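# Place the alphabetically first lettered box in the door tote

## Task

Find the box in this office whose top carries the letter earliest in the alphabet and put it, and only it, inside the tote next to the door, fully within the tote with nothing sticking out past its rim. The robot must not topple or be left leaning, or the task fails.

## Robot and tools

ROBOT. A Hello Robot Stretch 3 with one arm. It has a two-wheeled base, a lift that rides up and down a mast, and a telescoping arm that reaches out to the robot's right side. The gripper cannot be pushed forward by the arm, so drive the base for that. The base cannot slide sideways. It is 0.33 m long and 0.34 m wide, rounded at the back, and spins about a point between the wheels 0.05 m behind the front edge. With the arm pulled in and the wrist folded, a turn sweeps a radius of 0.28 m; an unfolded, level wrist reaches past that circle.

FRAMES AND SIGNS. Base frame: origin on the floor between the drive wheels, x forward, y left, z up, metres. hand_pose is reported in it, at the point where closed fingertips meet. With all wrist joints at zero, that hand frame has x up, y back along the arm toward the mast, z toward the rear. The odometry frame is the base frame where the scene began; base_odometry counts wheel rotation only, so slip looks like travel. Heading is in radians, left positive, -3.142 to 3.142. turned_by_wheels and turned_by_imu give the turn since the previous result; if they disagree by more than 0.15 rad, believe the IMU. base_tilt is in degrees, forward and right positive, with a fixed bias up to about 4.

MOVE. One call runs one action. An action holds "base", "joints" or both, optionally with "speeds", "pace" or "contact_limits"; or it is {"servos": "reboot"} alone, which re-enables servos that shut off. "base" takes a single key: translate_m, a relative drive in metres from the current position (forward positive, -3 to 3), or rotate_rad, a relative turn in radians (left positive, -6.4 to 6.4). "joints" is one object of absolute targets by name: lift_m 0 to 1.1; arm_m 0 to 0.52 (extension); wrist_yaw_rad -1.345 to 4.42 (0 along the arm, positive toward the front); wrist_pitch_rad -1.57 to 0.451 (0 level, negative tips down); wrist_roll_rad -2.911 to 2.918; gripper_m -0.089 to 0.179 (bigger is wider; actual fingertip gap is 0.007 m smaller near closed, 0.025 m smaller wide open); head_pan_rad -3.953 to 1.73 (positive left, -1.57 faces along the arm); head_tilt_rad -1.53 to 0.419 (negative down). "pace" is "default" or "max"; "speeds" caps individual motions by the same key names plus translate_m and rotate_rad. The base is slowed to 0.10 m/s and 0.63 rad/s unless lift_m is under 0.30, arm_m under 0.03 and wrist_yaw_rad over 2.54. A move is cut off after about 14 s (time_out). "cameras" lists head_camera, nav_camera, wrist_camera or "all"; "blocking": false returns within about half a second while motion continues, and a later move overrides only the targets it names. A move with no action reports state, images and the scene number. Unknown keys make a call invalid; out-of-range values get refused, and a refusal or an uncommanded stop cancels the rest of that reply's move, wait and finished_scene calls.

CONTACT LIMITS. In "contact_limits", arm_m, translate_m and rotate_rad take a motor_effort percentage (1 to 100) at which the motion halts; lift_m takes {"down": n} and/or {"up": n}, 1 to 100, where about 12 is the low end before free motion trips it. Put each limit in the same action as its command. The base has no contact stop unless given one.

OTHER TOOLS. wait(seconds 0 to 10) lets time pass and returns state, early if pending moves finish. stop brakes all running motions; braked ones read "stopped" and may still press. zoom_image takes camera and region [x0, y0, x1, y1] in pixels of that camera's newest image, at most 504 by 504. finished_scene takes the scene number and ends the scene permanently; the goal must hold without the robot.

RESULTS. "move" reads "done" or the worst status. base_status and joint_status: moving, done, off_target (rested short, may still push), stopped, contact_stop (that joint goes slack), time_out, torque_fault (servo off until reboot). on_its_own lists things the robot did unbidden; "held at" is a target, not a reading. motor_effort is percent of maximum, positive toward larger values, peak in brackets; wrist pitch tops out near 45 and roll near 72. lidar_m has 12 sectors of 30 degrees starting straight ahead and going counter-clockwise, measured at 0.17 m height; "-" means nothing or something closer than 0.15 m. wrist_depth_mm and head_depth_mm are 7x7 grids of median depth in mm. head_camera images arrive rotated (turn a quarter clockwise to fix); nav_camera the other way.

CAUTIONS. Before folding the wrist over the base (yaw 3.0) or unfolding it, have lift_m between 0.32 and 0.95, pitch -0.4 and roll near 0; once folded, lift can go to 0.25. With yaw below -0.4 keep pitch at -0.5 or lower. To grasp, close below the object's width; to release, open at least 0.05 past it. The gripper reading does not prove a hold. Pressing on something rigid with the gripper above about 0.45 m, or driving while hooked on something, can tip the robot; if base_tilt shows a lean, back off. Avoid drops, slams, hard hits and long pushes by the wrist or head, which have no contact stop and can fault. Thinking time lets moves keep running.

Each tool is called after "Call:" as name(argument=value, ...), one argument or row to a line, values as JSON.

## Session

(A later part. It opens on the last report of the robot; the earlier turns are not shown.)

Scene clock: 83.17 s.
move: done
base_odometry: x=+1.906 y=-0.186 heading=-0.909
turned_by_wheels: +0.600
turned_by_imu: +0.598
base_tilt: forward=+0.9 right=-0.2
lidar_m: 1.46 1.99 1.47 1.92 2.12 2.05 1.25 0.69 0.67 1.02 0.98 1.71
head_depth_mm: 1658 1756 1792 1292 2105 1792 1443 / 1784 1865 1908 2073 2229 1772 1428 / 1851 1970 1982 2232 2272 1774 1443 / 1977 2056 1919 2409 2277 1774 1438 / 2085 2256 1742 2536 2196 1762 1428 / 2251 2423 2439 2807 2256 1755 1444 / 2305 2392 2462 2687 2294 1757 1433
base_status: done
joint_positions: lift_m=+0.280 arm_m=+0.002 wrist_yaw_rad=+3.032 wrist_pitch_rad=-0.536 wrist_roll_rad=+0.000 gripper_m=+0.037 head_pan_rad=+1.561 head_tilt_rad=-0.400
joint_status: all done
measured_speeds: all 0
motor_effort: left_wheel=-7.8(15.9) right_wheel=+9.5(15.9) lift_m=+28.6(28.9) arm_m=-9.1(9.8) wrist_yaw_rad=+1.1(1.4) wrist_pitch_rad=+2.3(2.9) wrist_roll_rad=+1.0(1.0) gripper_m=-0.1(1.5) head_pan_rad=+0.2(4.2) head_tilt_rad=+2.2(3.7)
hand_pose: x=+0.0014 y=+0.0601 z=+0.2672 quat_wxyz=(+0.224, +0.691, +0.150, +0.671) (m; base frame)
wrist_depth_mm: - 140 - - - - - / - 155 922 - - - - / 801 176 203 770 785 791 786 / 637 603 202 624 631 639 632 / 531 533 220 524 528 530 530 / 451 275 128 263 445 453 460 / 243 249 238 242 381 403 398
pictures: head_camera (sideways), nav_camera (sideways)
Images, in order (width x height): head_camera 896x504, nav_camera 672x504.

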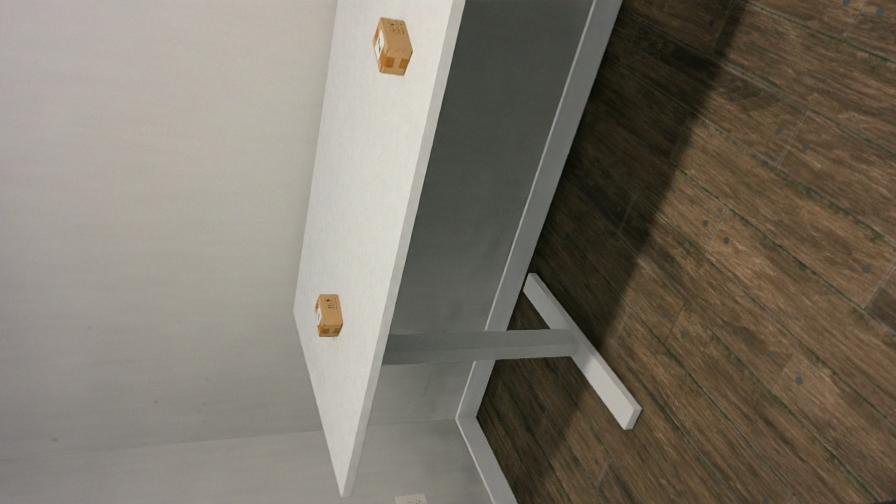

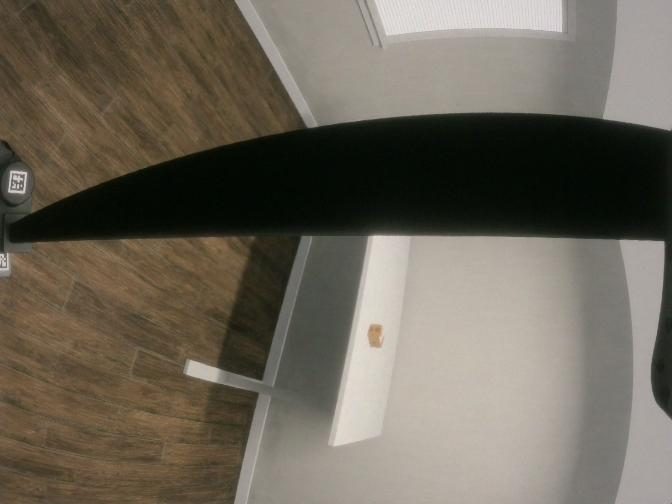

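Call:
move(
  joints={"head_pan_rad":-0.1,"head_tilt_rad":-0.4},
  pace="max",
  cameras=["head_camera"],
)

Call:
zoom_image(
  camera="head_camera",
  region=[440, 200, 540, 300],
)

Scene clock: 88.03 s.
move: done
base_odometry: x=+1.906 y=-0.186 heading=-0.909
turned_by_wheels: +0.000
turned_by_imu: +0.001
base_tilt: forward=+0.9 right=+0.0
lidar_m: 1.47 1.99 1.47 1.91 2.13 2.05 1.25 0.68 0.67 1.02 0.98 1.70
head_depth_mm: 1427 1525 1621 1478 1081 1779 1441 / 1500 1582 1673 1473 1128 1766 1442 / 1540 1650 1739 1459 1174 1765 1449 / 1607 1737 1846 1461 2038 1766 1442 / 1686 1809 1961 1461 1754 1764 1423 / 1779 1894 2062 1437 2252 1746 1432 / 1897 2002 2184 2336 2274 1764 1429
base_status: not commanded
joint_positions: lift_m=+0.280 arm_m=+0.002 wrist_yaw_rad=+3.032 wrist_pitch_rad=-0.536 wrist_roll_rad=+0.000 gripper_m=+0.037 head_pan_rad=-0.139 head_tilt_rad=-0.400
joint_status: all done
measured_speeds: all 0
motor_effort: left_wheel=-7.8(7.9) right_wheel=+10.0(10.4) lift_m=+27.6(28.3) arm_m=-18.2(18.2) wrist_yaw_rad=+0.4(1.5) wrist_pitch_rad=+2.6(2.8) wrist_roll_rad=+0.8(1.0) gripper_m=+1.2(1.2) head_pan_rad=+1.4(4.8) head_tilt_rad=+1.6(4.1)
hand_pose: x=+0.0014 y=+0.0601 z=+0.2672 quat_wxyz=(+0.224, +0.691, +0.150, +0.671) (m; base frame)
wrist_depth_mm: - 141 - - - - - / - 155 920 - - - - / 773 176 203 794 794 787 799 / 634 613 201 623 634 629 633 / 534 527 219 528 529 526 526 / 461 277 127 263 444 453 455 / 244 249 237 243 380 403 397
pictures: head_camera (sideways)
Images, in order (width x height): head_camera 896x504.

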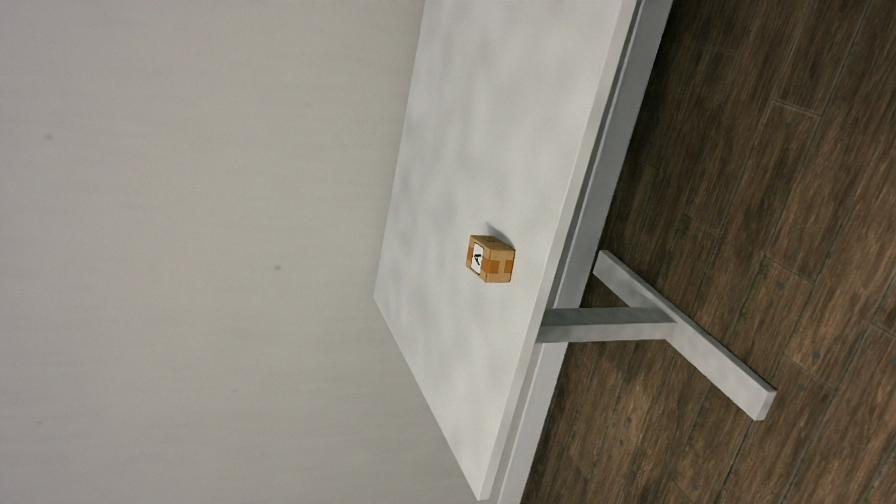

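Scaled by 5.040 from the camera's 896x504 image, which has a finer 1280x720 frame.

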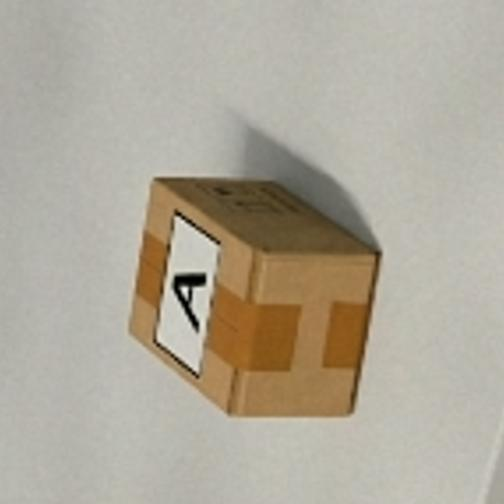

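Call:
move(
  base={"rotate_rad":0.461},
  pace="max",
)

Call:
move(
  base={"translate_m":0.6},
  pace="max",
)

Call:
move(
  base={"rotate_rad":0.508},
  joints={"head_pan_rad":-1.57,"head_tilt_rad":-0.55,"lift_m":0.94,"gripper_m":0.16},
  pace="max",
  cameras=["head_camera","nav_camera"],
)

Scene clock: 109.63 s.
move: done
base_odometry: x=+1.906 y=-0.186 heading=-0.448
turned_by_wheels: +0.461
turned_by_imu: +0.460
base_tilt: forward=+1.0 right=+0.1
lidar_m: 2.02 1.47 1.92 1.92 2.05 1.25 1.18 0.67 1.09 0.98 1.32 1.47
head_depth_mm: 1831 1904 2008 1477 1614 1681 1447 / 2026 2110 2230 2193 2302 1783 1451 / 2149 2267 2457 2633 2294 1773 1438 / 2031 2188 2319 2544 2275 1767 1429 / 1916 2022 2172 2347 2271 1759 1434 / 1783 1894 2026 2203 2234 1755 1452 / 1711 1799 1906 2035 2122 1748 1427
base_status: done
joint_positions: lift_m=+0.280 arm_m=+0.002 wrist_yaw_rad=+3.032 wrist_pitch_rad=-0.536 wrist_roll_rad=+0.000 gripper_m=+0.037 head_pan_rad=-0.100 head_tilt_rad=-0.400
joint_status: not commanded
measured_speeds: all 0
motor_effort: left_wheel=-8.8(15.9) right_wheel=+9.8(16.9) lift_m=+27.0(27.4) arm_m=-21.5(22.2) wrist_yaw_rad=+0.8(1.3) wrist_pitch_rad=+2.6(2.8) wrist_roll_rad=+0.8(1.1) gripper_m=-0.3(1.2) head_pan_rad=+2.7(4.4) head_tilt_rad=+1.6(3.2)
hand_pose: x=+0.0014 y=+0.0601 z=+0.2672 quat_wxyz=(+0.224, +0.691, +0.150, +0.671) (m; base frame)
wrist_depth_mm: - 141 - - - - - / - 155 917 - - - - / 790 177 202 789 776 779 782 / 628 599 200 626 631 633 636 / 533 533 221 526 534 535 532 / 452 277 128 261 445 453 459 / 244 249 237 243 384 398 401
pictures: none

Scene clock: 112.97 s.
move: done
base_odometry: x=+2.447 y=-0.446 heading=-0.448
turned_by_wheels: +0.000
turned_by_imu: +0.000
base_tilt: forward=+0.9 right=-0.1
lidar_m: 1.50 1.41 1.04 1.85 2.39 1.80 1.24 1.38 1.22 1.28 1.37 0.96
head_depth_mm: 1466 1541 1594 1682 1774 827 1448 / 1611 1708 1795 1876 1994 1718 1444 / 1596 1728 1881 2040 2153 1741 1439 / 1482 1610 1735 1871 2032 1764 1428 / 1411 1508 1620 1735 1872 1757 1442 / 1316 1407 1491 1595 1735 1757 1446 / 1244 1324 1401 1493 1591 1676 1430
base_status: done
joint_positions: lift_m=+0.280 arm_m=+0.002 wrist_yaw_rad=+3.032 wrist_pitch_rad=-0.536 wrist_roll_rad=+0.000 gripper_m=+0.037 head_pan_rad=-0.100 head_tilt_rad=-0.400
joint_status: not commanded
measured_speeds: all 0
motor_effort: left_wheel=+3.1(12.8) right_wheel=+2.2(16.8) lift_m=+26.3(27.1) arm_m=-21.5(21.8) wrist_yaw_rad=+0.5(1.4) wrist_pitch_rad=+2.7(2.9) wrist_roll_rad=+0.8(1.1) gripper_m=+0.6(1.2) head_pan_rad=+2.5(4.5) head_tilt_rad=+2.0(2.9)
hand_pose: x=+0.0014 y=+0.0601 z=+0.2672 quat_wxyz=(+0.224, +0.691, +0.150, +0.671) (m; base frame)
wrist_depth_mm: - 141 - - - - - / - 155 920 - - - - / 801 176 202 789 782 770 796 / 635 611 201 633 638 630 624 / 530 528 221 534 522 533 530 / 457 279 128 263 443 454 452 / 243 249 237 243 380 397 395
pictures: none

Scene clock: 118.17 s.
move: done
base_odometry: x=+2.447 y=-0.446 heading=+0.059
turned_by_wheels: +0.508
turned_by_imu: +0.507
base_tilt: forward=+1.0 right=-0.3
lidar_m: 1.42 1.04 1.85 2.38 1.80 1.24 1.32 1.22 1.28 1.37 0.96 1.51
head_depth_mm: 1167 1284 1378 1090 840 - - / 1174 1288 1378 1089 838 1577 - / 1169 1277 1372 1081 832 1568 - / 1162 1282 1372 1072 811 1577 - / 1170 1276 1358 1076 833 1565 - / 1167 1270 1362 1077 833 1392 1316 / 1168 1271 1353 1073 832 1443 1288
base_status: done
joint_positions: lift_m=+0.940 arm_m=+0.002 wrist_yaw_rad=+3.032 wrist_pitch_rad=-0.536 wrist_roll_rad=+0.000 gripper_m=+0.160 head_pan_rad=-1.571 head_tilt_rad=-0.550
joint_status: all done
measured_speeds: all 0
motor_effort: left_wheel=-8.0(15.0) right_wheel=+6.5(16.1) lift_m=+31.1(34.4) arm_m=-19.5(22.6) wrist_yaw_rad=+0.9(1.5) wrist_pitch_rad=+2.5(3.0) wrist_roll_rad=+0.8(1.1) gripper_m=-0.1(93.8) head_pan_rad=+2.9(5.1) head_tilt_rad=-3.3(4.8)
hand_pose: x=+0.0014 y=+0.0600 z=+0.9271 quat_wxyz=(+0.225, +0.691, +0.150, +0.671) (m; base frame)
wrist_depth_mm: - 140 - - - - - / - 155 - - - - - / - 175 201 - - - - / - - 201 - - - - / - - 226 - - - - / - 125 272 - - 120 - / - - 341 - - - 112
pictures: head_camera (sideways), nav_camera (sideways)
Images, in order (width x height): head_camera 896x504, nav_camera 672x504.

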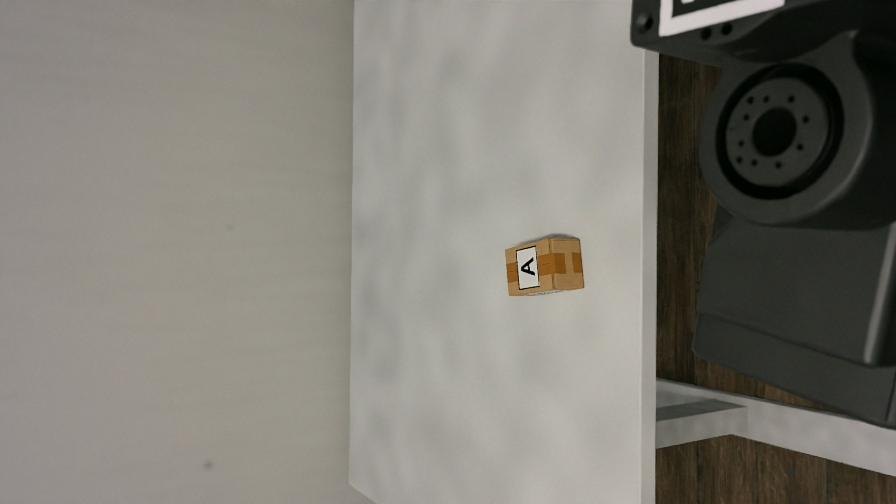

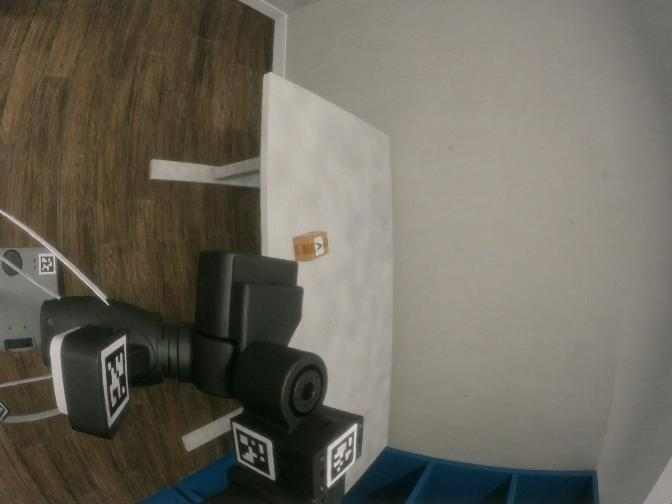

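Call:
move(
  joints={"wrist_yaw_rad":0.12,"wrist_pitch_rad":-0.4},
  pace="max",
)

Call:
move(
  joints={"lift_m":0.82},
  pace="max",
  cameras=["wrist_camera"],
)

Scene clock: 129.17 s.
move: done
base_odometry: x=+2.447 y=-0.446 heading=+0.059
turned_by_wheels: +0.000
turned_by_imu: +0.001
base_tilt: forward=+0.9 right=-0.3
lidar_m: 1.41 1.04 1.85 2.38 1.80 1.24 1.32 1.22 1.28 1.38 0.96 1.51
head_depth_mm: 1178 1282 1385 1092 841 - - / 1171 1276 1374 1080 839 757 - / 1168 1277 1379 1088 897 - - / 1166 1279 1387 1082 816 346 1234 / 1169 1277 1369 1080 837 1424 1287 / 1167 1275 1358 1082 834 1393 1284 / 1163 1265 1365 1070 832 1482 1285
base_status: not commanded
joint_positions: lift_m=+0.940 arm_m=+0.002 wrist_yaw_rad=+0.123 wrist_pitch_rad=-0.421 wrist_roll_rad=+0.000 gripper_m=+0.160 head_pan_rad=-1.570 head_tilt_rad=-0.550
joint_status: all done
measured_speeds: all 0
motor_effort: left_wheel=-7.7(8.0) right_wheel=+6.8(7.2) lift_m=+28.6(29.5) arm_m=-16.3(17.8) wrist_yaw_rad=-2.0(6.0) wrist_pitch_rad=+3.8(6.8) wrist_roll_rad=+0.8(1.0) gripper_m=+0.0(1.0) head_pan_rad=+2.2(4.4) head_tilt_rad=-3.6(4.3)
hand_pose: x=+0.0060 y=-0.3691 z=+0.9520 quat_wxyz=(+0.700, +0.190, -0.681, -0.105) (m; base frame)
wrist_depth_mm: - - - - - - - / - - - - - - - / - - - - - - - / - - - - - - - / - - - - - - - / - 123 - - - 119 113 / - - - - - - 109
pictures: none

Scene clock: 130.77 s.
move: done
base_odometry: x=+2.447 y=-0.446 heading=+0.059
turned_by_wheels: +0.000
turned_by_imu: +0.000
base_tilt: forward=+1.1 right=-0.1
lidar_m: 1.42 1.04 1.85 2.38 1.80 1.24 1.32 1.22 1.28 1.38 0.96 1.51
head_depth_mm: 1172 1281 1385 1096 845 1500 1304 / 1175 1277 1396 1091 841 1495 1278 / 1171 1278 1381 1092 836 1490 321 / 1174 1269 1373 1081 811 1482 321 / 1164 1276 1369 1080 836 1490 1276 / 1170 1267 1372 1081 832 1386 1277 / 1167 1259 1372 1079 834 1484 1283
base_status: not commanded
joint_positions: lift_m=+0.820 arm_m=+0.002 wrist_yaw_rad=+0.123 wrist_pitch_rad=-0.420 wrist_roll_rad=+0.000 gripper_m=+0.160 head_pan_rad=-1.570 head_tilt_rad=-0.550
joint_status: all done
measured_speeds: all 0
motor_effort: left_wheel=-7.7(8.0) right_wheel=+6.9(7.3) lift_m=+21.2(24.9) arm_m=-14.7(16.4) wrist_yaw_rad=-2.2(2.3) wrist_pitch_rad=+3.4(3.8) wrist_roll_rad=+0.8(1.1) gripper_m=+0.0(1.0) head_pan_rad=+2.8(4.1) head_tilt_rad=-2.9(4.1)
hand_pose: x=+0.0060 y=-0.3693 z=+0.8323 quat_wxyz=(+0.700, +0.190, -0.681, -0.105) (m; base frame)
wrist_depth_mm: - - - - - - - / - - - - - - - / - - - 461 - - - / - - - - - - - / - - - - - 148 - / - 125 - - - 119 967 / 932 946 - - - 947 110
pictures: wrist_camera
Images, in order (width x height): wrist_camera 644x364.

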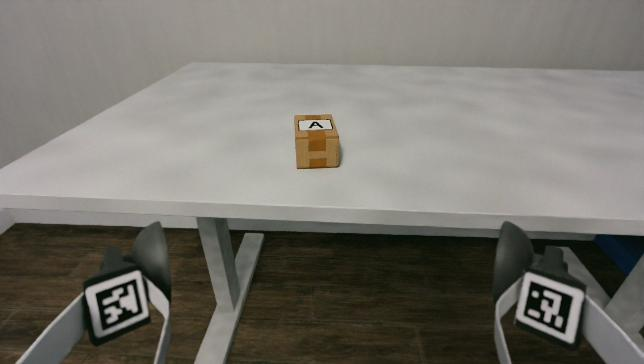

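Call:
move(
  base={"translate_m":0.05},
  joints={"arm_m":0.18,"lift_m":0.755,"wrist_yaw_rad":0.16},
  cameras=["wrist_camera"],
)

Scene clock: 139.87 s.
move: done
base_odometry: x=+2.497 y=-0.443 heading=+0.060
turned_by_wheels: +0.000
turned_by_imu: +0.001
base_tilt: forward=+1.0 right=-0.1
lidar_m: 1.37 0.99 1.79 2.39 2.43 1.29 1.33 1.26 1.31 1.37 0.94 1.46
head_depth_mm: 1171 1287 1385 1088 843 387 329 / 1168 1280 1378 1091 842 399 403 / 1170 1280 1379 1083 820 406 429 / 1168 1279 1367 1083 809 573 1271 / 1161 1274 1373 1080 832 1494 1290 / 1157 1269 1365 1078 830 1385 1266 / 1163 1265 1367 1074 834 1486 1291
base_status: done
joint_positions: lift_m=+0.755 arm_m=+0.180 wrist_yaw_rad=+0.157 wrist_pitch_rad=-0.419 wrist_roll_rad=+0.000 gripper_m=+0.160 head_pan_rad=-1.570 head_tilt_rad=-0.550
joint_status: all done
measured_speeds: all 0
motor_effort: left_wheel=+7.7(9.1) right_wheel=+3.0(12.1) lift_m=+21.0(28.0) arm_m=+22.9(25.5) wrist_yaw_rad=+2.8(5.7) wrist_pitch_rad=+3.4(3.8) wrist_roll_rad=+0.8(1.1) gripper_m=+0.0(1.0) head_pan_rad=+3.4(3.8) head_tilt_rad=-3.4(3.7)
hand_pose: x=+0.0136 y=-0.5464 z=+0.7673 quat_wxyz=(+0.701, +0.201, -0.678, -0.093) (m; base frame)
wrist_depth_mm: - - - - - - - / - - - - - - - / - - - 297 - - - / - - - 265 267 - - / - - - - - - - / - 121 - - - 119 113 / 872 852 890 909 891 884 109
pictures: wrist_camera
Images, in order (width x height): wrist_camera 644x364.

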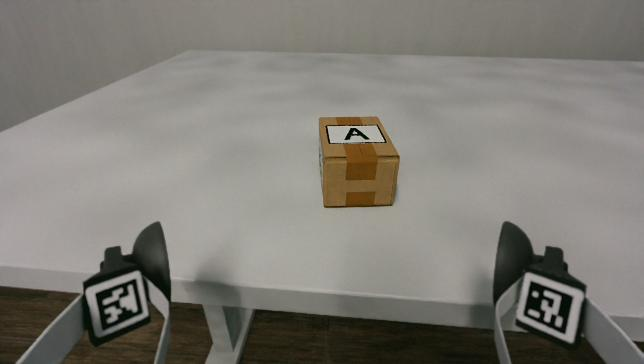

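Call:
move(
  joints={"arm_m":0.333,"lift_m":0.733,"wrist_yaw_rad":0.18},
  contact_limits={"lift_m":{"down":14}},
  cameras=["wrist_camera"],
)

Scene clock: 145.40 s.
move: done
base_odometry: x=+2.497 y=-0.443 heading=+0.060
turned_by_wheels: +0.000
turned_by_imu: +0.001
base_tilt: forward=+1.0 right=-0.2
lidar_m: 1.37 0.99 1.79 2.39 2.43 1.28 1.33 1.26 1.31 1.37 0.94 1.46
head_depth_mm: 1163 1279 1389 1095 838 411 352 / 1166 1278 1382 1087 540 1472 1266 / 1167 1267 1373 1087 547 1483 1297 / 1168 1275 1359 1081 761 1483 1293 / 1162 1274 1365 1083 823 1493 1294 / 1163 1260 1356 1069 832 1385 1268 / 1157 1262 1382 1073 834 1491 1289
base_status: not commanded
joint_positions: lift_m=+0.733 arm_m=+0.333 wrist_yaw_rad=+0.177 wrist_pitch_rad=-0.419 wrist_roll_rad=+0.000 gripper_m=+0.160 head_pan_rad=-1.570 head_tilt_rad=-0.550
joint_status: all done
measured_speeds: all 0
motor_effort: left_wheel=+7.7(7.9) right_wheel=+3.3(3.7) lift_m=+22.1(24.1) arm_m=+22.3(25.4) wrist_yaw_rad=+3.2(5.5) wrist_pitch_rad=+3.4(3.8) wrist_roll_rad=+0.9(1.0) gripper_m=+0.0(1.2) head_pan_rad=+3.1(3.8) head_tilt_rad=-1.8(3.7)
contact_limits: lift_m down 14 (down: maximum 72; up: maximum 65)
hand_pose: x=+0.0180 y=-0.6987 z=+0.7453 quat_wxyz=(+0.702, +0.208, -0.675, -0.086) (m; base frame)
wrist_depth_mm: - - - - - - - / - - - - - - - / - - - - - - - / - - - 173 - - - / - - - 145 145 - - / - 120 - 121 121 119 113 / - 116 - 127 126 - 109
pictures: wrist_camera
Images, in order (width x height): wrist_camera 644x364.

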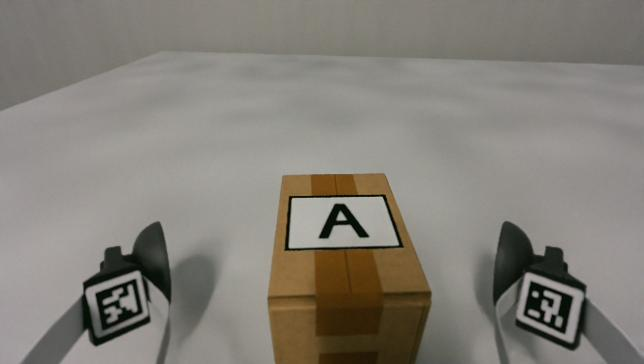

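Call:
move(
  joints={"gripper_m":0.015},
)

Call:
move(
  joints={"lift_m":0.84},
  pace="max",
  cameras=["wrist_camera"],
)

Call:
move(
  joints={"arm_m":0.0,"head_pan_rad":0,"head_tilt_rad":-0.45},
  speeds={"arm_m":0.3},
)

Call:
move(
  base={"rotate_rad":2.196},
  joints={"wrist_yaw_rad":1.57},
  cameras=["nav_camera"],
)

Scene clock: 166.13 s.
move: done
base_odometry: x=+2.497 y=-0.443 heading=+0.060
turned_by_wheels: +0.000
turned_by_imu: +0.001
base_tilt: forward=+1.0 right=-0.1
lidar_m: 1.37 0.99 1.78 2.39 2.43 1.29 1.33 1.26 1.31 1.37 0.94 1.46
head_depth_mm: 1175 1288 1383 1091 836 411 353 / 1173 1276 1376 1086 540 1461 1281 / 1167 1278 1371 1084 547 1490 1306 / 1160 1270 1366 1080 785 1496 1293 / 1159 1273 1361 1083 837 1492 1287 / 1167 1273 1356 1074 834 1390 1263 / 1164 1264 1391 1083 833 1501 1293
base_status: not commanded
joint_positions: lift_m=+0.733 arm_m=+0.333 wrist_yaw_rad=+0.177 wrist_pitch_rad=-0.418 wrist_roll_rad=+0.000 gripper_m=+0.017 head_pan_rad=-1.570 head_tilt_rad=-0.550
joint_status: all done
measured_speeds: all 0
motor_effort: left_wheel=+7.6(7.9) right_wheel=+3.0(3.9) lift_m=+28.4(28.6) arm_m=+5.6(12.0) wrist_yaw_rad=+2.6(3.5) wrist_pitch_rad=+3.1(3.6) wrist_roll_rad=+1.0(1.1) gripper_m=-28.6(100.0) head_pan_rad=+3.0(3.5) head_tilt_rad=-1.8(2.9)
contact_limits: lift_m down 14 (down: maximum 72; up: maximum 65)
hand_pose: x=+0.0180 y=-0.6989 z=+0.7456 quat_wxyz=(+0.702, +0.208, -0.676, -0.085) (m; base frame)
wrist_depth_mm: - - - - - - - / - - - - - - - / - - - - - - - / - - - 183 - - - / - - 150 145 147 - - / - - 125 124 124 120 - / - 98 - 134 130 - -
pictures: none

Scene clock: 167.63 s.
move: done
base_odometry: x=+2.497 y=-0.443 heading=+0.059
turned_by_wheels: +0.000
turned_by_imu: +0.000
base_tilt: forward=+0.8 right=-0.1
lidar_m: 1.37 1.00 1.79 2.39 2.43 1.28 1.33 1.26 1.31 1.37 0.94 1.45
head_depth_mm: 1167 1284 1380 476 360 340 1311 / 1172 1287 1384 482 766 1492 1298 / 1160 1271 1382 496 762 1498 1298 / 1162 1280 1365 959 814 1502 1298 / 1159 1268 1361 1085 838 1499 1305 / 1168 1264 1369 1076 832 1391 1268 / 1152 1265 1376 1072 832 1480 1292
base_status: not commanded
joint_positions: lift_m=+0.840 arm_m=+0.333 wrist_yaw_rad=+0.179 wrist_pitch_rad=-0.424 wrist_roll_rad=+0.000 gripper_m=+0.019 head_pan_rad=-1.570 head_tilt_rad=-0.550
joint_status: all done
measured_speeds: all 0
motor_effort: left_wheel=+3.4(7.7) right_wheel=+4.0(4.6) lift_m=+32.4(34.6) arm_m=+0.9(5.6) wrist_yaw_rad=+1.3(3.4) wrist_pitch_rad=+3.9(4.8) wrist_roll_rad=+0.8(0.9) gripper_m=-10.6(28.6) head_pan_rad=+1.9(3.5) head_tilt_rad=-1.8(2.9)
hand_pose: x=+0.0184 y=-0.6981 z=+0.8514 quat_wxyz=(+0.702, +0.210, -0.675, -0.086) (m; base frame)
wrist_depth_mm: - - - - - - - / - - - - - - - / - - - - - - - / - - - - - - - / - - - 164 155 - - / - - 130 134 127 - - / - 94 - 138 - - -
pictures: wrist_camera
Images, in order (width x height): wrist_camera 644x364.

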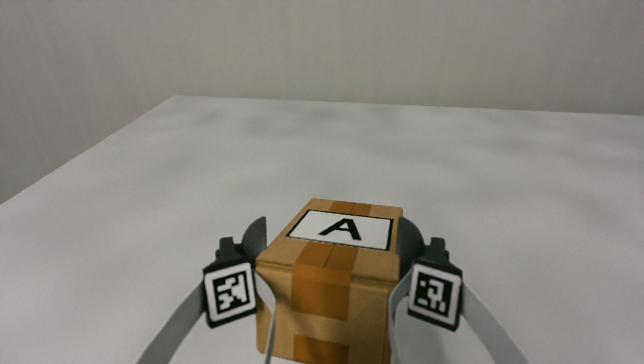

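Scene clock: 171.00 s.
move: done
base_odometry: x=+2.497 y=-0.443 heading=+0.059
turned_by_wheels: +0.000
turned_by_imu: +0.001
base_tilt: forward=+1.0 right=-0.2
lidar_m: 1.37 0.99 1.79 2.39 2.42 1.29 1.33 1.26 1.31 1.37 0.94 1.46
head_depth_mm: 1154 1249 1345 1476 1625 1684 1399 / 1154 1244 1347 1464 1622 1673 1379 / 1151 1246 1348 1469 1641 1677 1378 / 1153 1247 1346 1474 1624 1675 1380 / 1147 1242 1344 1460 1610 1670 1379 / 1142 1239 1344 1465 1623 1676 1376 / 1148 1230 1320 985 1554 1249 1319
base_status: not commanded
joint_positions: lift_m=+0.840 arm_m=+0.002 wrist_yaw_rad=+0.179 wrist_pitch_rad=-0.425 wrist_roll_rad=+0.000 gripper_m=+0.019 head_pan_rad=+0.005 head_tilt_rad=-0.450
joint_status: all done
joint sent to its limit — arm_m, lower limit.
measured_speeds: all 0
motor_effort: left_wheel=+3.4(3.8) right_wheel=+4.2(4.9) lift_m=+23.2(32.8) arm_m=-22.4(25.4) wrist_yaw_rad=+1.1(1.8) wrist_pitch_rad=+4.1(4.7) wrist_roll_rad=+0.8(1.1) gripper_m=-10.8(11.7) head_pan_rad=-2.6(4.9) head_tilt_rad=+4.0(6.1)
hand_pose: x=+0.0184 y=-0.3667 z=+0.8512 quat_wxyz=(+0.702, +0.211, -0.675, -0.087) (m; base frame)
wrist_depth_mm: - - - - - - - / - - - - - - - / - - - - - - - / - - - - - - - / - - 152 164 155 - - / - - 131 135 127 - - / - 958 954 138 946 - -
pictures: none

Scene clock: 175.57 s.
move: done
base_odometry: x=+2.497 y=-0.443 heading=+2.255
turned_by_wheels: +2.195
turned_by_imu: +2.189
base_tilt: forward=+1.1 right=+0.0
lidar_m: 1.84 1.29 1.55 1.26 1.35 0.94 0.94 1.43 1.37 1.00 1.83 2.39
head_depth_mm: 2091 2206 2358 2529 2148 1686 1393 / 2190 2344 2503 2654 2134 1692 1393 / 2311 2453 2671 2757 2138 1691 1385 / 2463 2595 2887 2886 2156 1667 1373 / 2633 2781 2991 2590 2100 1669 1390 / 1593 1704 1918 2051 2015 1652 1379 / 1705 1835 2011 1898 1972 1678 1376
base_status: done
joint_positions: lift_m=+0.840 arm_m=+0.002 wrist_yaw_rad=+1.567 wrist_pitch_rad=-0.425 wrist_roll_rad=+0.000 gripper_m=+0.019 head_pan_rad=+0.000 head_tilt_rad=-0.450
joint_status: all done
measured_speeds: all 0
motor_effort: left_wheel=-11.1(15.2) right_wheel=+9.8(15.2) lift_m=+20.3(22.9) arm_m=-21.8(22.7) wrist_yaw_rad=+3.2(7.1) wrist_pitch_rad=+4.4(4.7) wrist_roll_rad=+0.7(1.0) gripper_m=-11.9(12.0) head_pan_rad=-2.8(4.3) head_tilt_rad=+3.0(4.6)
hand_pose: x=+0.2022 y=-0.1477 z=+0.8512 quat_wxyz=(+0.595, +0.593, -0.384, +0.382) (m; base frame)
wrist_depth_mm: - - - - - - - / - - - - - - - / - - - - - - - / - - - - - - - / - - - 164 178 - - / - - 130 135 127 - - / - 955 957 138 927 - -
pictures: nav_camera (sideways)
Images, in order (width x height): nav_camera 672x504.

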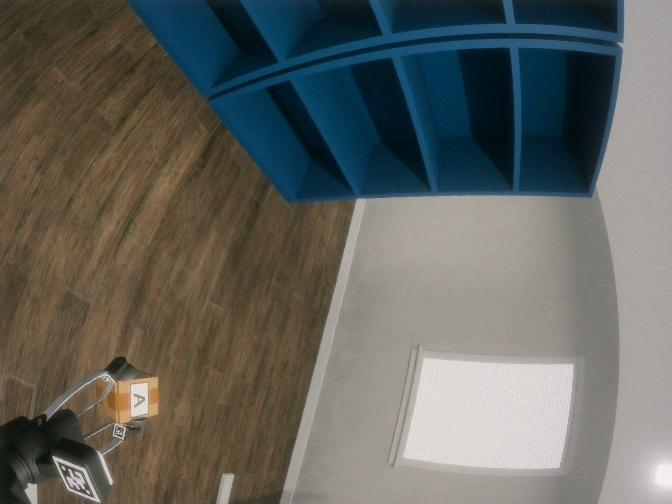

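Call:
move(
  base={"translate_m":1.25},
  joints={"gripper_m":0.005},
  pace="max",
)

Call:
move(
  base={"translate_m":0.9},
  joints={"lift_m":0.75},
  pace="max",
  cameras=["wrist_camera","nav_camera"],
)

Scene clock: 193.20 s.
move: off_target
base_odometry: x=+1.707 y=+0.526 heading=+2.255
turned_by_wheels: +0.000
turned_by_imu: +0.001
base_tilt: forward=+0.9 right=-0.1
lidar_m: 1.36 0.67 1.05 0.79 0.84 2.00 2.16 1.69 1.98 1.60 1.36 1.31
head_depth_mm: 1117 1194 1274 1359 1473 1584 1385 / 1182 1263 1353 1452 1572 1653 1383 / 1254 1335 1438 1544 1715 1669 1381 / 1321 1420 1539 1673 1833 1665 1384 / 1408 1524 1669 1825 1987 1672 1387 / 1505 1622 1785 1939 2058 1669 1370 / 1610 1741 1945 2126 2116 1664 1368
base_status: done
joint_positions: lift_m=+0.840 arm_m=+0.002 wrist_yaw_rad=+1.567 wrist_pitch_rad=-0.425 wrist_roll_rad=+0.000 gripper_m=+0.009 head_pan_rad=+0.000 head_tilt_rad=-0.450
joint_status: gripper_m off_target (ended at +0.009, target +0.005)
measured_speeds: all 0
motor_effort: left_wheel=+3.6(13.0) right_wheel=+5.7(15.0) lift_m=+23.0(23.0) arm_m=-19.9(21.9) wrist_yaw_rad=+3.0(3.9) wrist_pitch_rad=+4.1(4.7) wrist_roll_rad=+0.8(1.1) gripper_m=-12.5(84.6) head_pan_rad=-2.7(4.9) head_tilt_rad=+2.1(4.1)
hand_pose: x=+0.2022 y=-0.1477 z=+0.8512 quat_wxyz=(+0.595, +0.593, -0.384, +0.382) (m; base frame)
wrist_depth_mm: - - - - - 899 820 / - - - - - - - / - - - - - - - / - - - - - - - / - - - 164 193 - - / - - 130 134 127 - - / - 103 954 138 943 - -
pictures: none

Scene clock: 203.17 s.
move: done
base_odometry: x=+1.138 y=+1.223 heading=+2.255
turned_by_wheels: +0.000
turned_by_imu: +0.000
base_tilt: forward=+1.0 right=-0.2
lidar_m: 0.55 0.74 1.90 0.62 0.46 1.32 3.05 2.46 1.96 0.76 0.55 0.53
head_depth_mm: 427 453 484 517 559 607 664 / 448 478 512 552 601 654 722 / 473 508 546 591 643 710 786 / 503 540 582 636 699 774 869 / 532 575 627 690 759 851 968 / 569 618 679 747 838 949 1090 / 610 669 735 827 932 1074 1245
base_status: done
joint_positions: lift_m=+0.750 arm_m=+0.002 wrist_yaw_rad=+1.567 wrist_pitch_rad=-0.425 wrist_roll_rad=+0.000 gripper_m=+0.009 head_pan_rad=+0.000 head_tilt_rad=-0.450
joint_status: all done
measured_speeds: all 0
motor_effort: left_wheel=-1.1(12.8) right_wheel=+10.0(14.6) lift_m=+32.4(32.9) arm_m=-18.8(20.3) wrist_yaw_rad=+3.3(3.8) wrist_pitch_rad=+4.5(4.9) wrist_roll_rad=+0.8(1.1) gripper_m=-13.8(14.2) head_pan_rad=-3.0(4.3) head_tilt_rad=+1.1(3.8)
hand_pose: x=+0.2021 y=-0.1477 z=+0.7611 quat_wxyz=(+0.595, +0.593, -0.384, +0.382) (m; base frame)
wrist_depth_mm: - - - - - - 271 / - - - - - - - / - - - - - - - / - - - - - - - / - - - 164 154 - - / - - 130 134 127 - - / 922 873 867 138 - - -
pictures: nav_camera (sideways), wrist_camera
Images, in order (width x height): nav_camera 672x504, wrist_camera 644x364.

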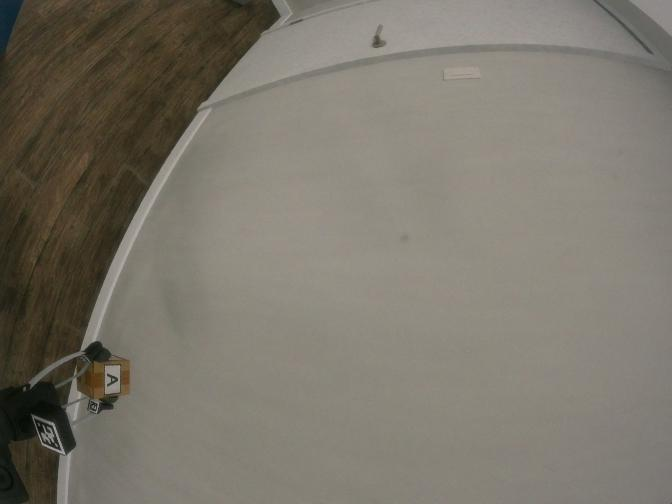

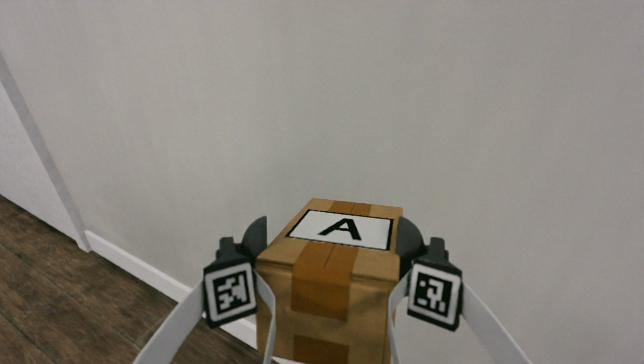

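Call:
move(
  base={"rotate_rad":1.08},
  joints={"head_pan_rad":0,"head_tilt_rad":-0.5},
  cameras=["head_camera"],
)

Scene clock: 209.43 s.
move: done
base_odometry: x=+1.138 y=+1.223 heading=-2.949
turned_by_wheels: +1.079
turned_by_imu: +1.076
base_tilt: forward=+1.0 right=-0.3
lidar_m: 2.01 0.61 0.46 1.31 3.37 2.47 1.96 0.74 0.55 0.53 0.55 0.76
head_depth_mm: 1984 2092 2170 2003 1864 1605 1342 / 2002 2184 2348 2478 1992 1608 1343 / 1999 2157 2425 2518 1993 1602 1340 / 2014 2187 2366 2523 2003 1589 1345 / 2005 2193 2408 2537 2004 1585 1337 / 2035 2251 2398 2590 2004 1597 1330 / 2061 2221 2473 2580 1981 1597 1327
base_status: done
joint_positions: lift_m=+0.750 arm_m=+0.002 wrist_yaw_rad=+1.567 wrist_pitch_rad=-0.425 wrist_roll_rad=+0.000 gripper_m=+0.009 head_pan_rad=+0.000 head_tilt_rad=-0.499
joint_status: all done
measured_speeds: all 0
motor_effort: left_wheel=-10.1(14.1) right_wheel=+11.4(15.2) lift_m=+31.7(32.2) arm_m=-22.1(22.4) wrist_yaw_rad=+3.2(3.9) wrist_pitch_rad=+4.3(4.7) wrist_roll_rad=+0.9(1.1) gripper_m=-12.5(14.2) head_pan_rad=-2.2(3.5) head_tilt_rad=-2.0(3.9)
hand_pose: x=+0.2021 y=-0.1477 z=+0.7611 quat_wxyz=(+0.595, +0.593, -0.384, +0.382) (m; base frame)
wrist_depth_mm: - - - - - - - / - - - - - - - / - - - - - - - / - - - - - - - / - - - 164 177 - - / - - 131 134 127 - - / - 843 868 138 875 - -
pictures: head_camera (sideways)
Images, in order (width x height): head_camera 896x504.

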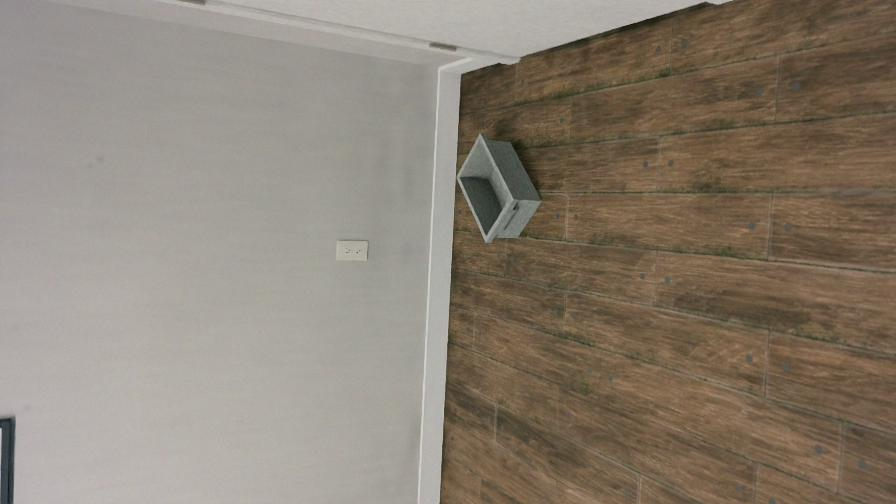

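Call:
move(
  base={"translate_m":1.28},
  pace="max",
)

Call:
move(
  base={"rotate_rad":1.57},
  joints={"wrist_yaw_rad":0.0,"wrist_pitch_rad":-1.5,"head_pan_rad":-1.7,"head_tilt_rad":-0.8},
  pace="max",
  cameras=["all"],
)

Scene clock: 228.10 s.
move: done
base_odometry: x=-0.118 y=+0.979 heading=-2.949
turned_by_wheels: +0.000
turned_by_imu: +0.001
base_tilt: forward=+1.0 right=-0.2
lidar_m: 1.07 1.12 1.53 2.50 0.93 0.78 2.07 0.76 0.53 0.52 0.54 0.74
head_depth_mm: 879 946 1034 1136 1276 1423 1346 / 885 958 1048 1155 1293 1447 1344 / 888 966 1054 1161 1295 1467 1275 / 898 973 1063 1174 1304 1470 1336 / 899 981 1071 1193 1325 1474 1334 / 909 985 1073 1200 1334 1488 1338 / 912 995 1088 1208 1352 1504 1337
base_status: done
joint_positions: lift_m=+0.750 arm_m=+0.002 wrist_yaw_rad=+1.567 wrist_pitch_rad=-0.425 wrist_roll_rad=+0.000 gripper_m=+0.009 head_pan_rad=+0.000 head_tilt_rad=-0.500
joint_status: not commanded
measured_speeds: all 0
motor_effort: left_wheel=+7.2(12.3) right_wheel=+1.7(17.7) lift_m=+30.6(31.8) arm_m=-14.8(20.8) wrist_yaw_rad=+2.4(3.8) wrist_pitch_rad=+4.7(4.9) wrist_roll_rad=+0.8(1.2) gripper_m=-13.3(14.5) head_pan_rad=-2.8(4.1) head_tilt_rad=+0.4(3.5)
hand_pose: x=+0.2021 y=-0.1477 z=+0.7611 quat_wxyz=(+0.595, +0.593, -0.384, +0.382) (m; base frame)
wrist_depth_mm: - - - - - - - / - - - - - 567 - / - - - - - 616 - / - - - - - 700 - / - - - 165 193 761 - / - - 130 134 127 - - / 930 855 866 138 875 - -
pictures: none

Scene clock: 231.53 s.
move: done
base_odometry: x=-0.118 y=+0.979 heading=-1.380
turned_by_wheels: +1.569
turned_by_imu: +1.564
base_tilt: forward=+1.0 right=-0.1
lidar_m: 2.58 0.94 0.78 2.19 0.78 0.53 0.52 0.54 0.74 1.07 1.11 1.51
head_depth_mm: 971 1110 1291 1473 1440 1313 287 / 966 1097 1278 1539 1493 1312 291 / 955 1085 1272 1525 1513 1285 304 / 953 1085 1268 1502 1465 1278 322 / 947 1069 1243 1486 1508 1287 1157 / 938 1065 1231 1481 1520 1303 1162 / 936 1056 1231 1451 1504 1311 1154
base_status: done
joint_positions: lift_m=+0.750 arm_m=+0.002 wrist_yaw_rad=+0.003 wrist_pitch_rad=-1.495 wrist_roll_rad=+0.000 gripper_m=+0.009 head_pan_rad=-1.705 head_tilt_rad=-0.801
joint_status: all done
measured_speeds: all 0
motor_effort: left_wheel=-10.5(15.2) right_wheel=+10.3(16.0) lift_m=+30.6(30.8) arm_m=-22.3(22.4) wrist_yaw_rad=-2.4(9.6) wrist_pitch_rad=-1.0(4.3) wrist_roll_rad=+0.8(1.1) gripper_m=-12.6(14.2) head_pan_rad=+2.8(5.2) head_tilt_rad=-3.0(7.1)
hand_pose: x=-0.0216 y=-0.1422 z=+0.6314 quat_wxyz=(+0.520, +0.481, -0.517, -0.480) (m; base frame)
wrist_depth_mm: 761 755 744 756 741 742 - / 789 768 762 754 756 747 - / 781 773 765 766 774 758 - / 791 784 781 783 769 759 - / 790 787 779 163 162 761 - / 808 776 130 134 127 777 665 / 799 813 803 139 790 785 563
pictures: head_camera (sideways), nav_camera (sideways), wrist_camera
Images, in order (width x height): head_camera 896x504, nav_camera 672x504, wrist_camera 644x364.

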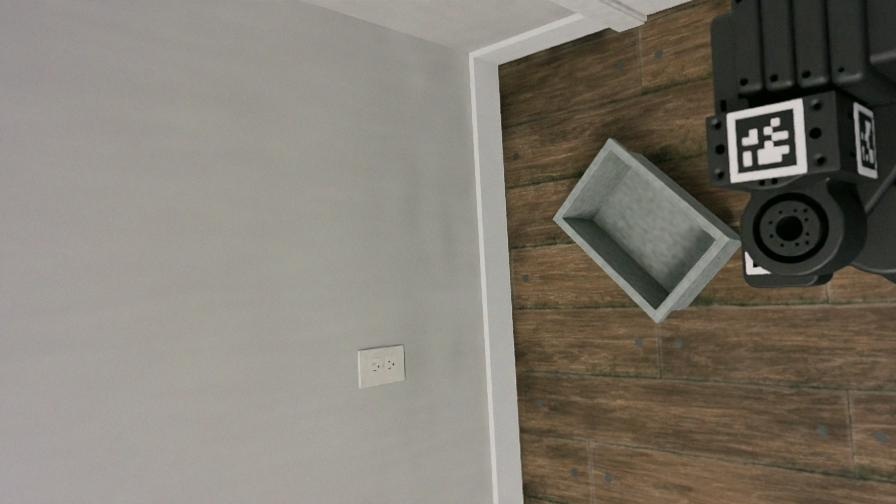

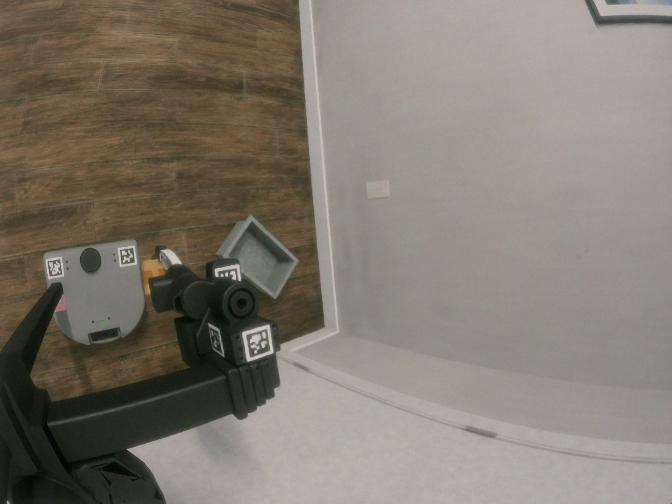

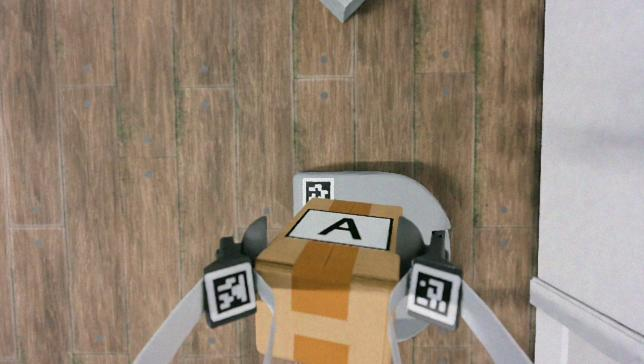

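Call:
move(
  base={"translate_m":-0.053},
  joints={"arm_m":0.485,"wrist_roll_rad":-0.71,"lift_m":0.47,"head_pan_rad":-1.57},
  cameras=["head_camera","wrist_camera"],
)

Scene clock: 242.00 s.
move: done
base_odometry: x=-0.128 y=+1.031 heading=-1.380
turned_by_wheels: +0.000
turned_by_imu: +0.001
base_tilt: forward=+0.9 right=-0.1
lidar_m: 2.64 0.94 0.81 1.98 0.70 0.48 0.47 0.49 0.66 1.07 1.11 1.51
head_depth_mm: 932 1060 1216 1468 1499 1304 1171 / 941 1063 1237 1394 730 629 545 / 944 1068 1248 848 1076 1280 1172 / 951 1082 1255 1462 1480 1287 1158 / 951 1084 1258 1518 1515 1319 1160 / 960 1093 1279 1526 1500 1311 1167 / 963 1100 1292 1537 1500 1315 1161
base_status: done
joint_positions: lift_m=+0.470 arm_m=+0.485 wrist_yaw_rad=+0.003 wrist_pitch_rad=-1.496 wrist_roll_rad=-0.706 gripper_m=+0.009 head_pan_rad=-1.567 head_tilt_rad=-0.801
joint_status: all done
measured_speeds: all 0
motor_effort: left_wheel=-11.8(15.1) right_wheel=+4.6(7.2) lift_m=+22.3(27.6) arm_m=+22.6(25.7) wrist_yaw_rad=-1.6(2.4) wrist_pitch_rad=-0.9(1.5) wrist_roll_rad=-0.4(3.1) gripper_m=-13.1(14.6) head_pan_rad=-2.5(4.4) head_tilt_rad=-1.7(3.9)
hand_pose: x=-0.0215 y=-0.6252 z=+0.3514 quat_wxyz=(+0.666, +0.618, -0.306, -0.284) (m; base frame)
wrist_depth_mm: 477 484 481 485 486 492 - / 484 483 490 492 499 506 506 / 487 491 487 - - 511 512 / 489 498 500 - - 508 519 / 494 503 506 163 162 524 527 / 500 507 130 134 127 532 509 / 504 103 516 138 521 542 460
pictures: head_camera (sideways), wrist_camera
Images, in order (width x height): head_camera 896x504, wrist_camera 644x364.

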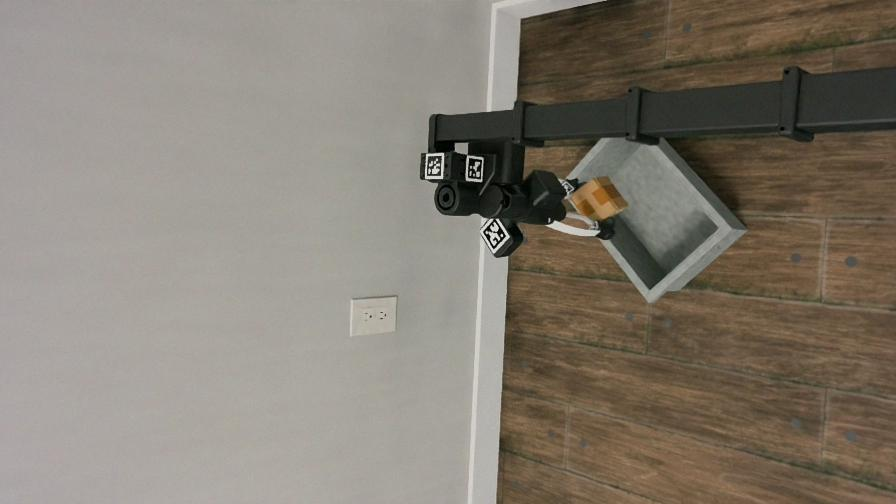

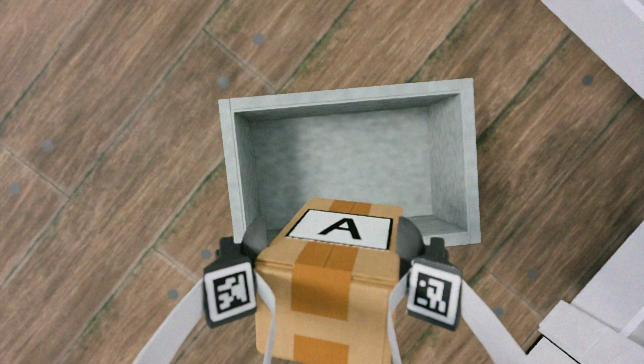

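Call:
move(
  joints={"arm_m":0.511,"lift_m":0.24},
  contact_limits={"lift_m":{"down":15}},
  cameras=["wrist_camera"],
)

Call:
move(
  joints={"lift_m":0.165},
  speeds={"lift_m":0.03},
  contact_limits={"lift_m":{"down":13}},
  cameras=["wrist_camera"],
)

Scene clock: 248.73 s.
move: done
base_odometry: x=-0.128 y=+1.031 heading=-1.380
turned_by_wheels: +0.000
turned_by_imu: +0.001
base_tilt: forward=+1.1 right=+0.2
lidar_m: 2.63 0.94 0.81 1.97 0.70 0.48 0.47 0.48 0.66 1.07 1.11 1.51
head_depth_mm: 933 1055 1227 1458 1508 1309 1163 / 932 1066 1239 1454 1507 1286 1130 / 948 1073 1239 1483 1032 1249 1152 / 949 1073 1252 1497 1471 1263 1161 / 954 1087 1263 1517 1516 1312 1162 / 956 1096 1270 1541 1511 1309 1163 / 964 1101 1278 1549 1523 1300 1163
base_status: not commanded
joint_positions: lift_m=+0.240 arm_m=+0.511 wrist_yaw_rad=+0.003 wrist_pitch_rad=-1.496 wrist_roll_rad=-0.706 gripper_m=+0.009 head_pan_rad=-1.570 head_tilt_rad=-0.801
joint_status: all done
measured_speeds: all 0
motor_effort: left_wheel=-12.0(12.4) right_wheel=+4.5(4.9) lift_m=+19.9(23.1) arm_m=+16.3(26.4) wrist_yaw_rad=-1.9(2.4) wrist_pitch_rad=-1.1(1.4) wrist_roll_rad=-0.6(0.8) gripper_m=-13.3(14.1) head_pan_rad=-2.7(4.5) head_tilt_rad=-0.2(2.2)
contact_limits: lift_m down 15 (down: maximum 72; up: maximum 65)
hand_pose: x=-0.0215 y=-0.6512 z=+0.1214 quat_wxyz=(+0.666, +0.618, -0.306, -0.284) (m; base frame)
wrist_depth_mm: 261 265 268 271 273 273 275 / 264 165 178 187 192 203 - / 155 - - - - - - / 271 - - - - - - / 273 - - 163 153 - - / 279 - 130 134 127 258 - / 284 163 223 138 200 210 195
pictures: wrist_camera
Images, in order (width x height): wrist_camera 644x364.

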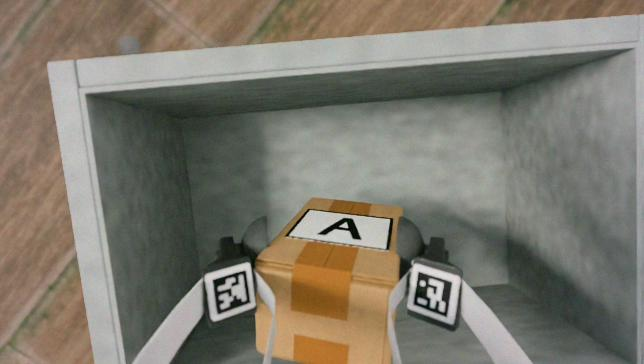

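Scene clock: 251.03 s.
move: contact_stop
base_odometry: x=-0.128 y=+1.031 heading=-1.380
turned_by_wheels: +0.000
turned_by_imu: +0.001
base_tilt: forward=+0.9 right=+0.0
lidar_m: 2.63 0.94 0.81 1.98 0.70 0.48 0.47 0.49 0.66 1.07 1.11 1.51
head_depth_mm: 928 1058 1223 1466 1498 1303 1167 / 936 1059 1236 1461 1504 1313 1136 / 944 1074 1247 1489 1070 1264 1139 / 945 1080 1255 1504 1507 1270 1162 / 950 1077 1268 1519 1508 1306 1164 / 962 1098 1280 1527 1496 1320 1168 / 964 1105 1291 1546 1506 1310 1161
base_status: not commanded
joint_positions: lift_m=+0.185 arm_m=+0.511 wrist_yaw_rad=+0.001 wrist_pitch_rad=-1.488 wrist_roll_rad=-0.706 gripper_m=+0.009 head_pan_rad=-1.570 head_tilt_rad=-0.801
joint_status: lift_m contact_stop (moved -0.055 of -0.075)
measured_speeds: translate_m=+0.000 rotate_rad=+0.000 lift_m=+0.003 arm_m=+0.000 wrist_yaw_rad=+0.000 wrist_pitch_rad=+0.000 wrist_roll_rad=+0.000 head_pan_rad=+0.000 head_tilt_rad=+0.000
on_its_own: lift_m is slack since a contact_stop (your +0.165 is given up)
motor_effort: left_wheel=-4.7(12.2) right_wheel=-2.5(5.0) lift_m=+21.8(22.6) arm_m=+9.1(16.3) wrist_yaw_rad=-0.6(2.3) wrist_pitch_rad=-2.3(3.0) wrist_roll_rad=-0.4(0.8) gripper_m=-13.7(14.1) head_pan_rad=-3.1(4.2) head_tilt_rad=-0.4(1.4)
contact_limits: lift_m down 13 (down: maximum 72; up: maximum 65)
hand_pose: x=-0.0215 y=-0.6531 z=+0.0666 quat_wxyz=(+0.668, +0.615, -0.307, -0.284) (m; base frame)
wrist_depth_mm: - 103 104 105 107 108 116 / - 136 138 154 173 173 179 / - - - - - - - / - - - - - - - / - - 150 163 152 - - / - - 131 132 126 - - / - 96 - 136 204 204 200
pictures: wrist_camera
Images, in order (width x height): wrist_camera 644x364.

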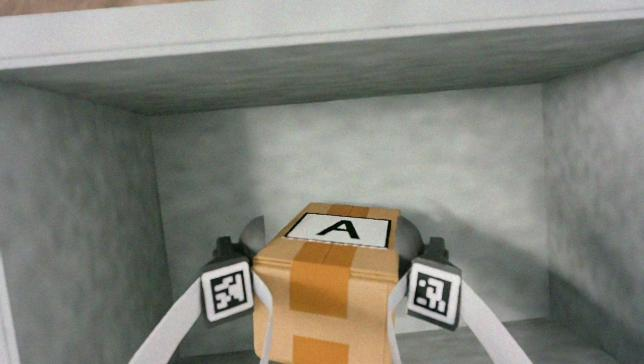

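Call:
move(
  joints={"gripper_m":0.12},
)

Call:
move(
  joints={"lift_m":0.5},
  pace="max",
  cameras=["wrist_camera"],
)

Scene clock: 254.23 s.
move: done
base_odometry: x=-0.128 y=+1.031 heading=-1.380
turned_by_wheels: +0.000
turned_by_imu: +0.000
base_tilt: forward=+1.1 right=+0.1
lidar_m: 2.64 0.94 0.81 1.97 0.70 0.48 0.47 0.49 0.66 1.07 1.11 1.51
head_depth_mm: 934 1062 1226 1464 1502 1305 1157 / 934 1064 1234 1478 1508 1316 1143 / 940 1078 1241 1489 1069 1254 1143 / 946 1080 1253 1503 1513 1272 1163 / 955 1089 1270 1512 1508 1309 1156 / 956 1088 1273 1519 1501 1319 1172 / 964 1101 1283 1540 1510 1313 1155
base_status: not commanded
joint_positions: lift_m=+0.186 arm_m=+0.511 wrist_yaw_rad=+0.001 wrist_pitch_rad=-1.494 wrist_roll_rad=-0.706 gripper_m=+0.120 head_pan_rad=-1.570 head_tilt_rad=-0.801
joint_status: all done
measured_speeds: all 0
on_its_own: lift_m is slack since a contact_stop (your +0.165 is given up)
motor_effort: left_wheel=-4.5(4.8) right_wheel=-2.4(3.2) lift_m=+25.8(26.0) arm_m=-1.7(4.0) wrist_yaw_rad=-0.7(1.1) wrist_pitch_rad=-1.2(2.6) wrist_roll_rad=-0.7(0.7) gripper_m=+0.9(91.3) head_pan_rad=-3.5(4.1) head_tilt_rad=+0.6(1.8)
contact_limits: lift_m down 13 (down: maximum 72; up: maximum 65)
hand_pose: x=-0.0215 y=-0.6516 z=+0.0674 quat_wxyz=(+0.666, +0.617, -0.307, -0.285) (m; base frame)
wrist_depth_mm: - 102 103 104 111 106 121 / 127 132 147 166 166 184 - / - - - - - - - / - - - - - - - / - - - 140 141 - - / - 123 - 139 139 122 - / - 119 - 141 204 125 182
pictures: none

Scene clock: 257.10 s.
move: done
base_odometry: x=-0.128 y=+1.031 heading=-1.380
turned_by_wheels: +0.000
turned_by_imu: +0.000
base_tilt: forward=+0.9 right=-0.2
lidar_m: 2.65 0.94 0.81 1.98 0.70 0.48 0.47 0.49 0.66 1.07 1.11 1.51
head_depth_mm: 937 1061 1228 1461 1519 1321 1161 / 939 1062 1234 1358 707 587 515 / 939 1072 1246 841 1404 1296 1166 / 951 1076 1252 1454 1448 1285 1159 / 952 1085 1267 1514 1512 1310 1166 / 957 1091 1265 1533 1506 1308 1166 / 960 1099 1287 1540 1512 1312 1165
base_status: not commanded
joint_positions: lift_m=+0.500 arm_m=+0.511 wrist_yaw_rad=+0.001 wrist_pitch_rad=-1.495 wrist_roll_rad=-0.706 gripper_m=+0.120 head_pan_rad=-1.570 head_tilt_rad=-0.800
joint_status: all done
measured_speeds: all 0
motor_effort: left_wheel=-4.6(4.9) right_wheel=-2.3(2.8) lift_m=+30.7(34.3) arm_m=-10.7(11.0) wrist_yaw_rad=-0.8(1.2) wrist_pitch_rad=-1.0(1.5) wrist_roll_rad=-0.7(0.8) gripper_m=-0.5(1.8) head_pan_rad=-3.6(4.3) head_tilt_rad=+0.7(2.4)
hand_pose: x=-0.0215 y=-0.6513 z=+0.3814 quat_wxyz=(+0.666, +0.618, -0.306, -0.285) (m; base frame)
wrist_depth_mm: 503 507 508 513 523 521 437 / 505 503 512 519 527 524 539 / 510 519 520 - 448 538 548 / 512 521 526 444 - 548 558 / 518 534 451 - - 553 552 / 530 123 550 550 549 125 503 / 540 546 553 557 557 125 446
pictures: wrist_camera
Images, in order (width x height): wrist_camera 644x364.

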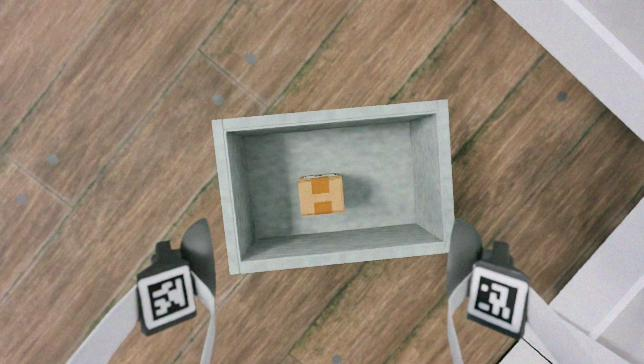

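Call:
finished_scene(
  scene=3,
)

The scene is finished: the task was done.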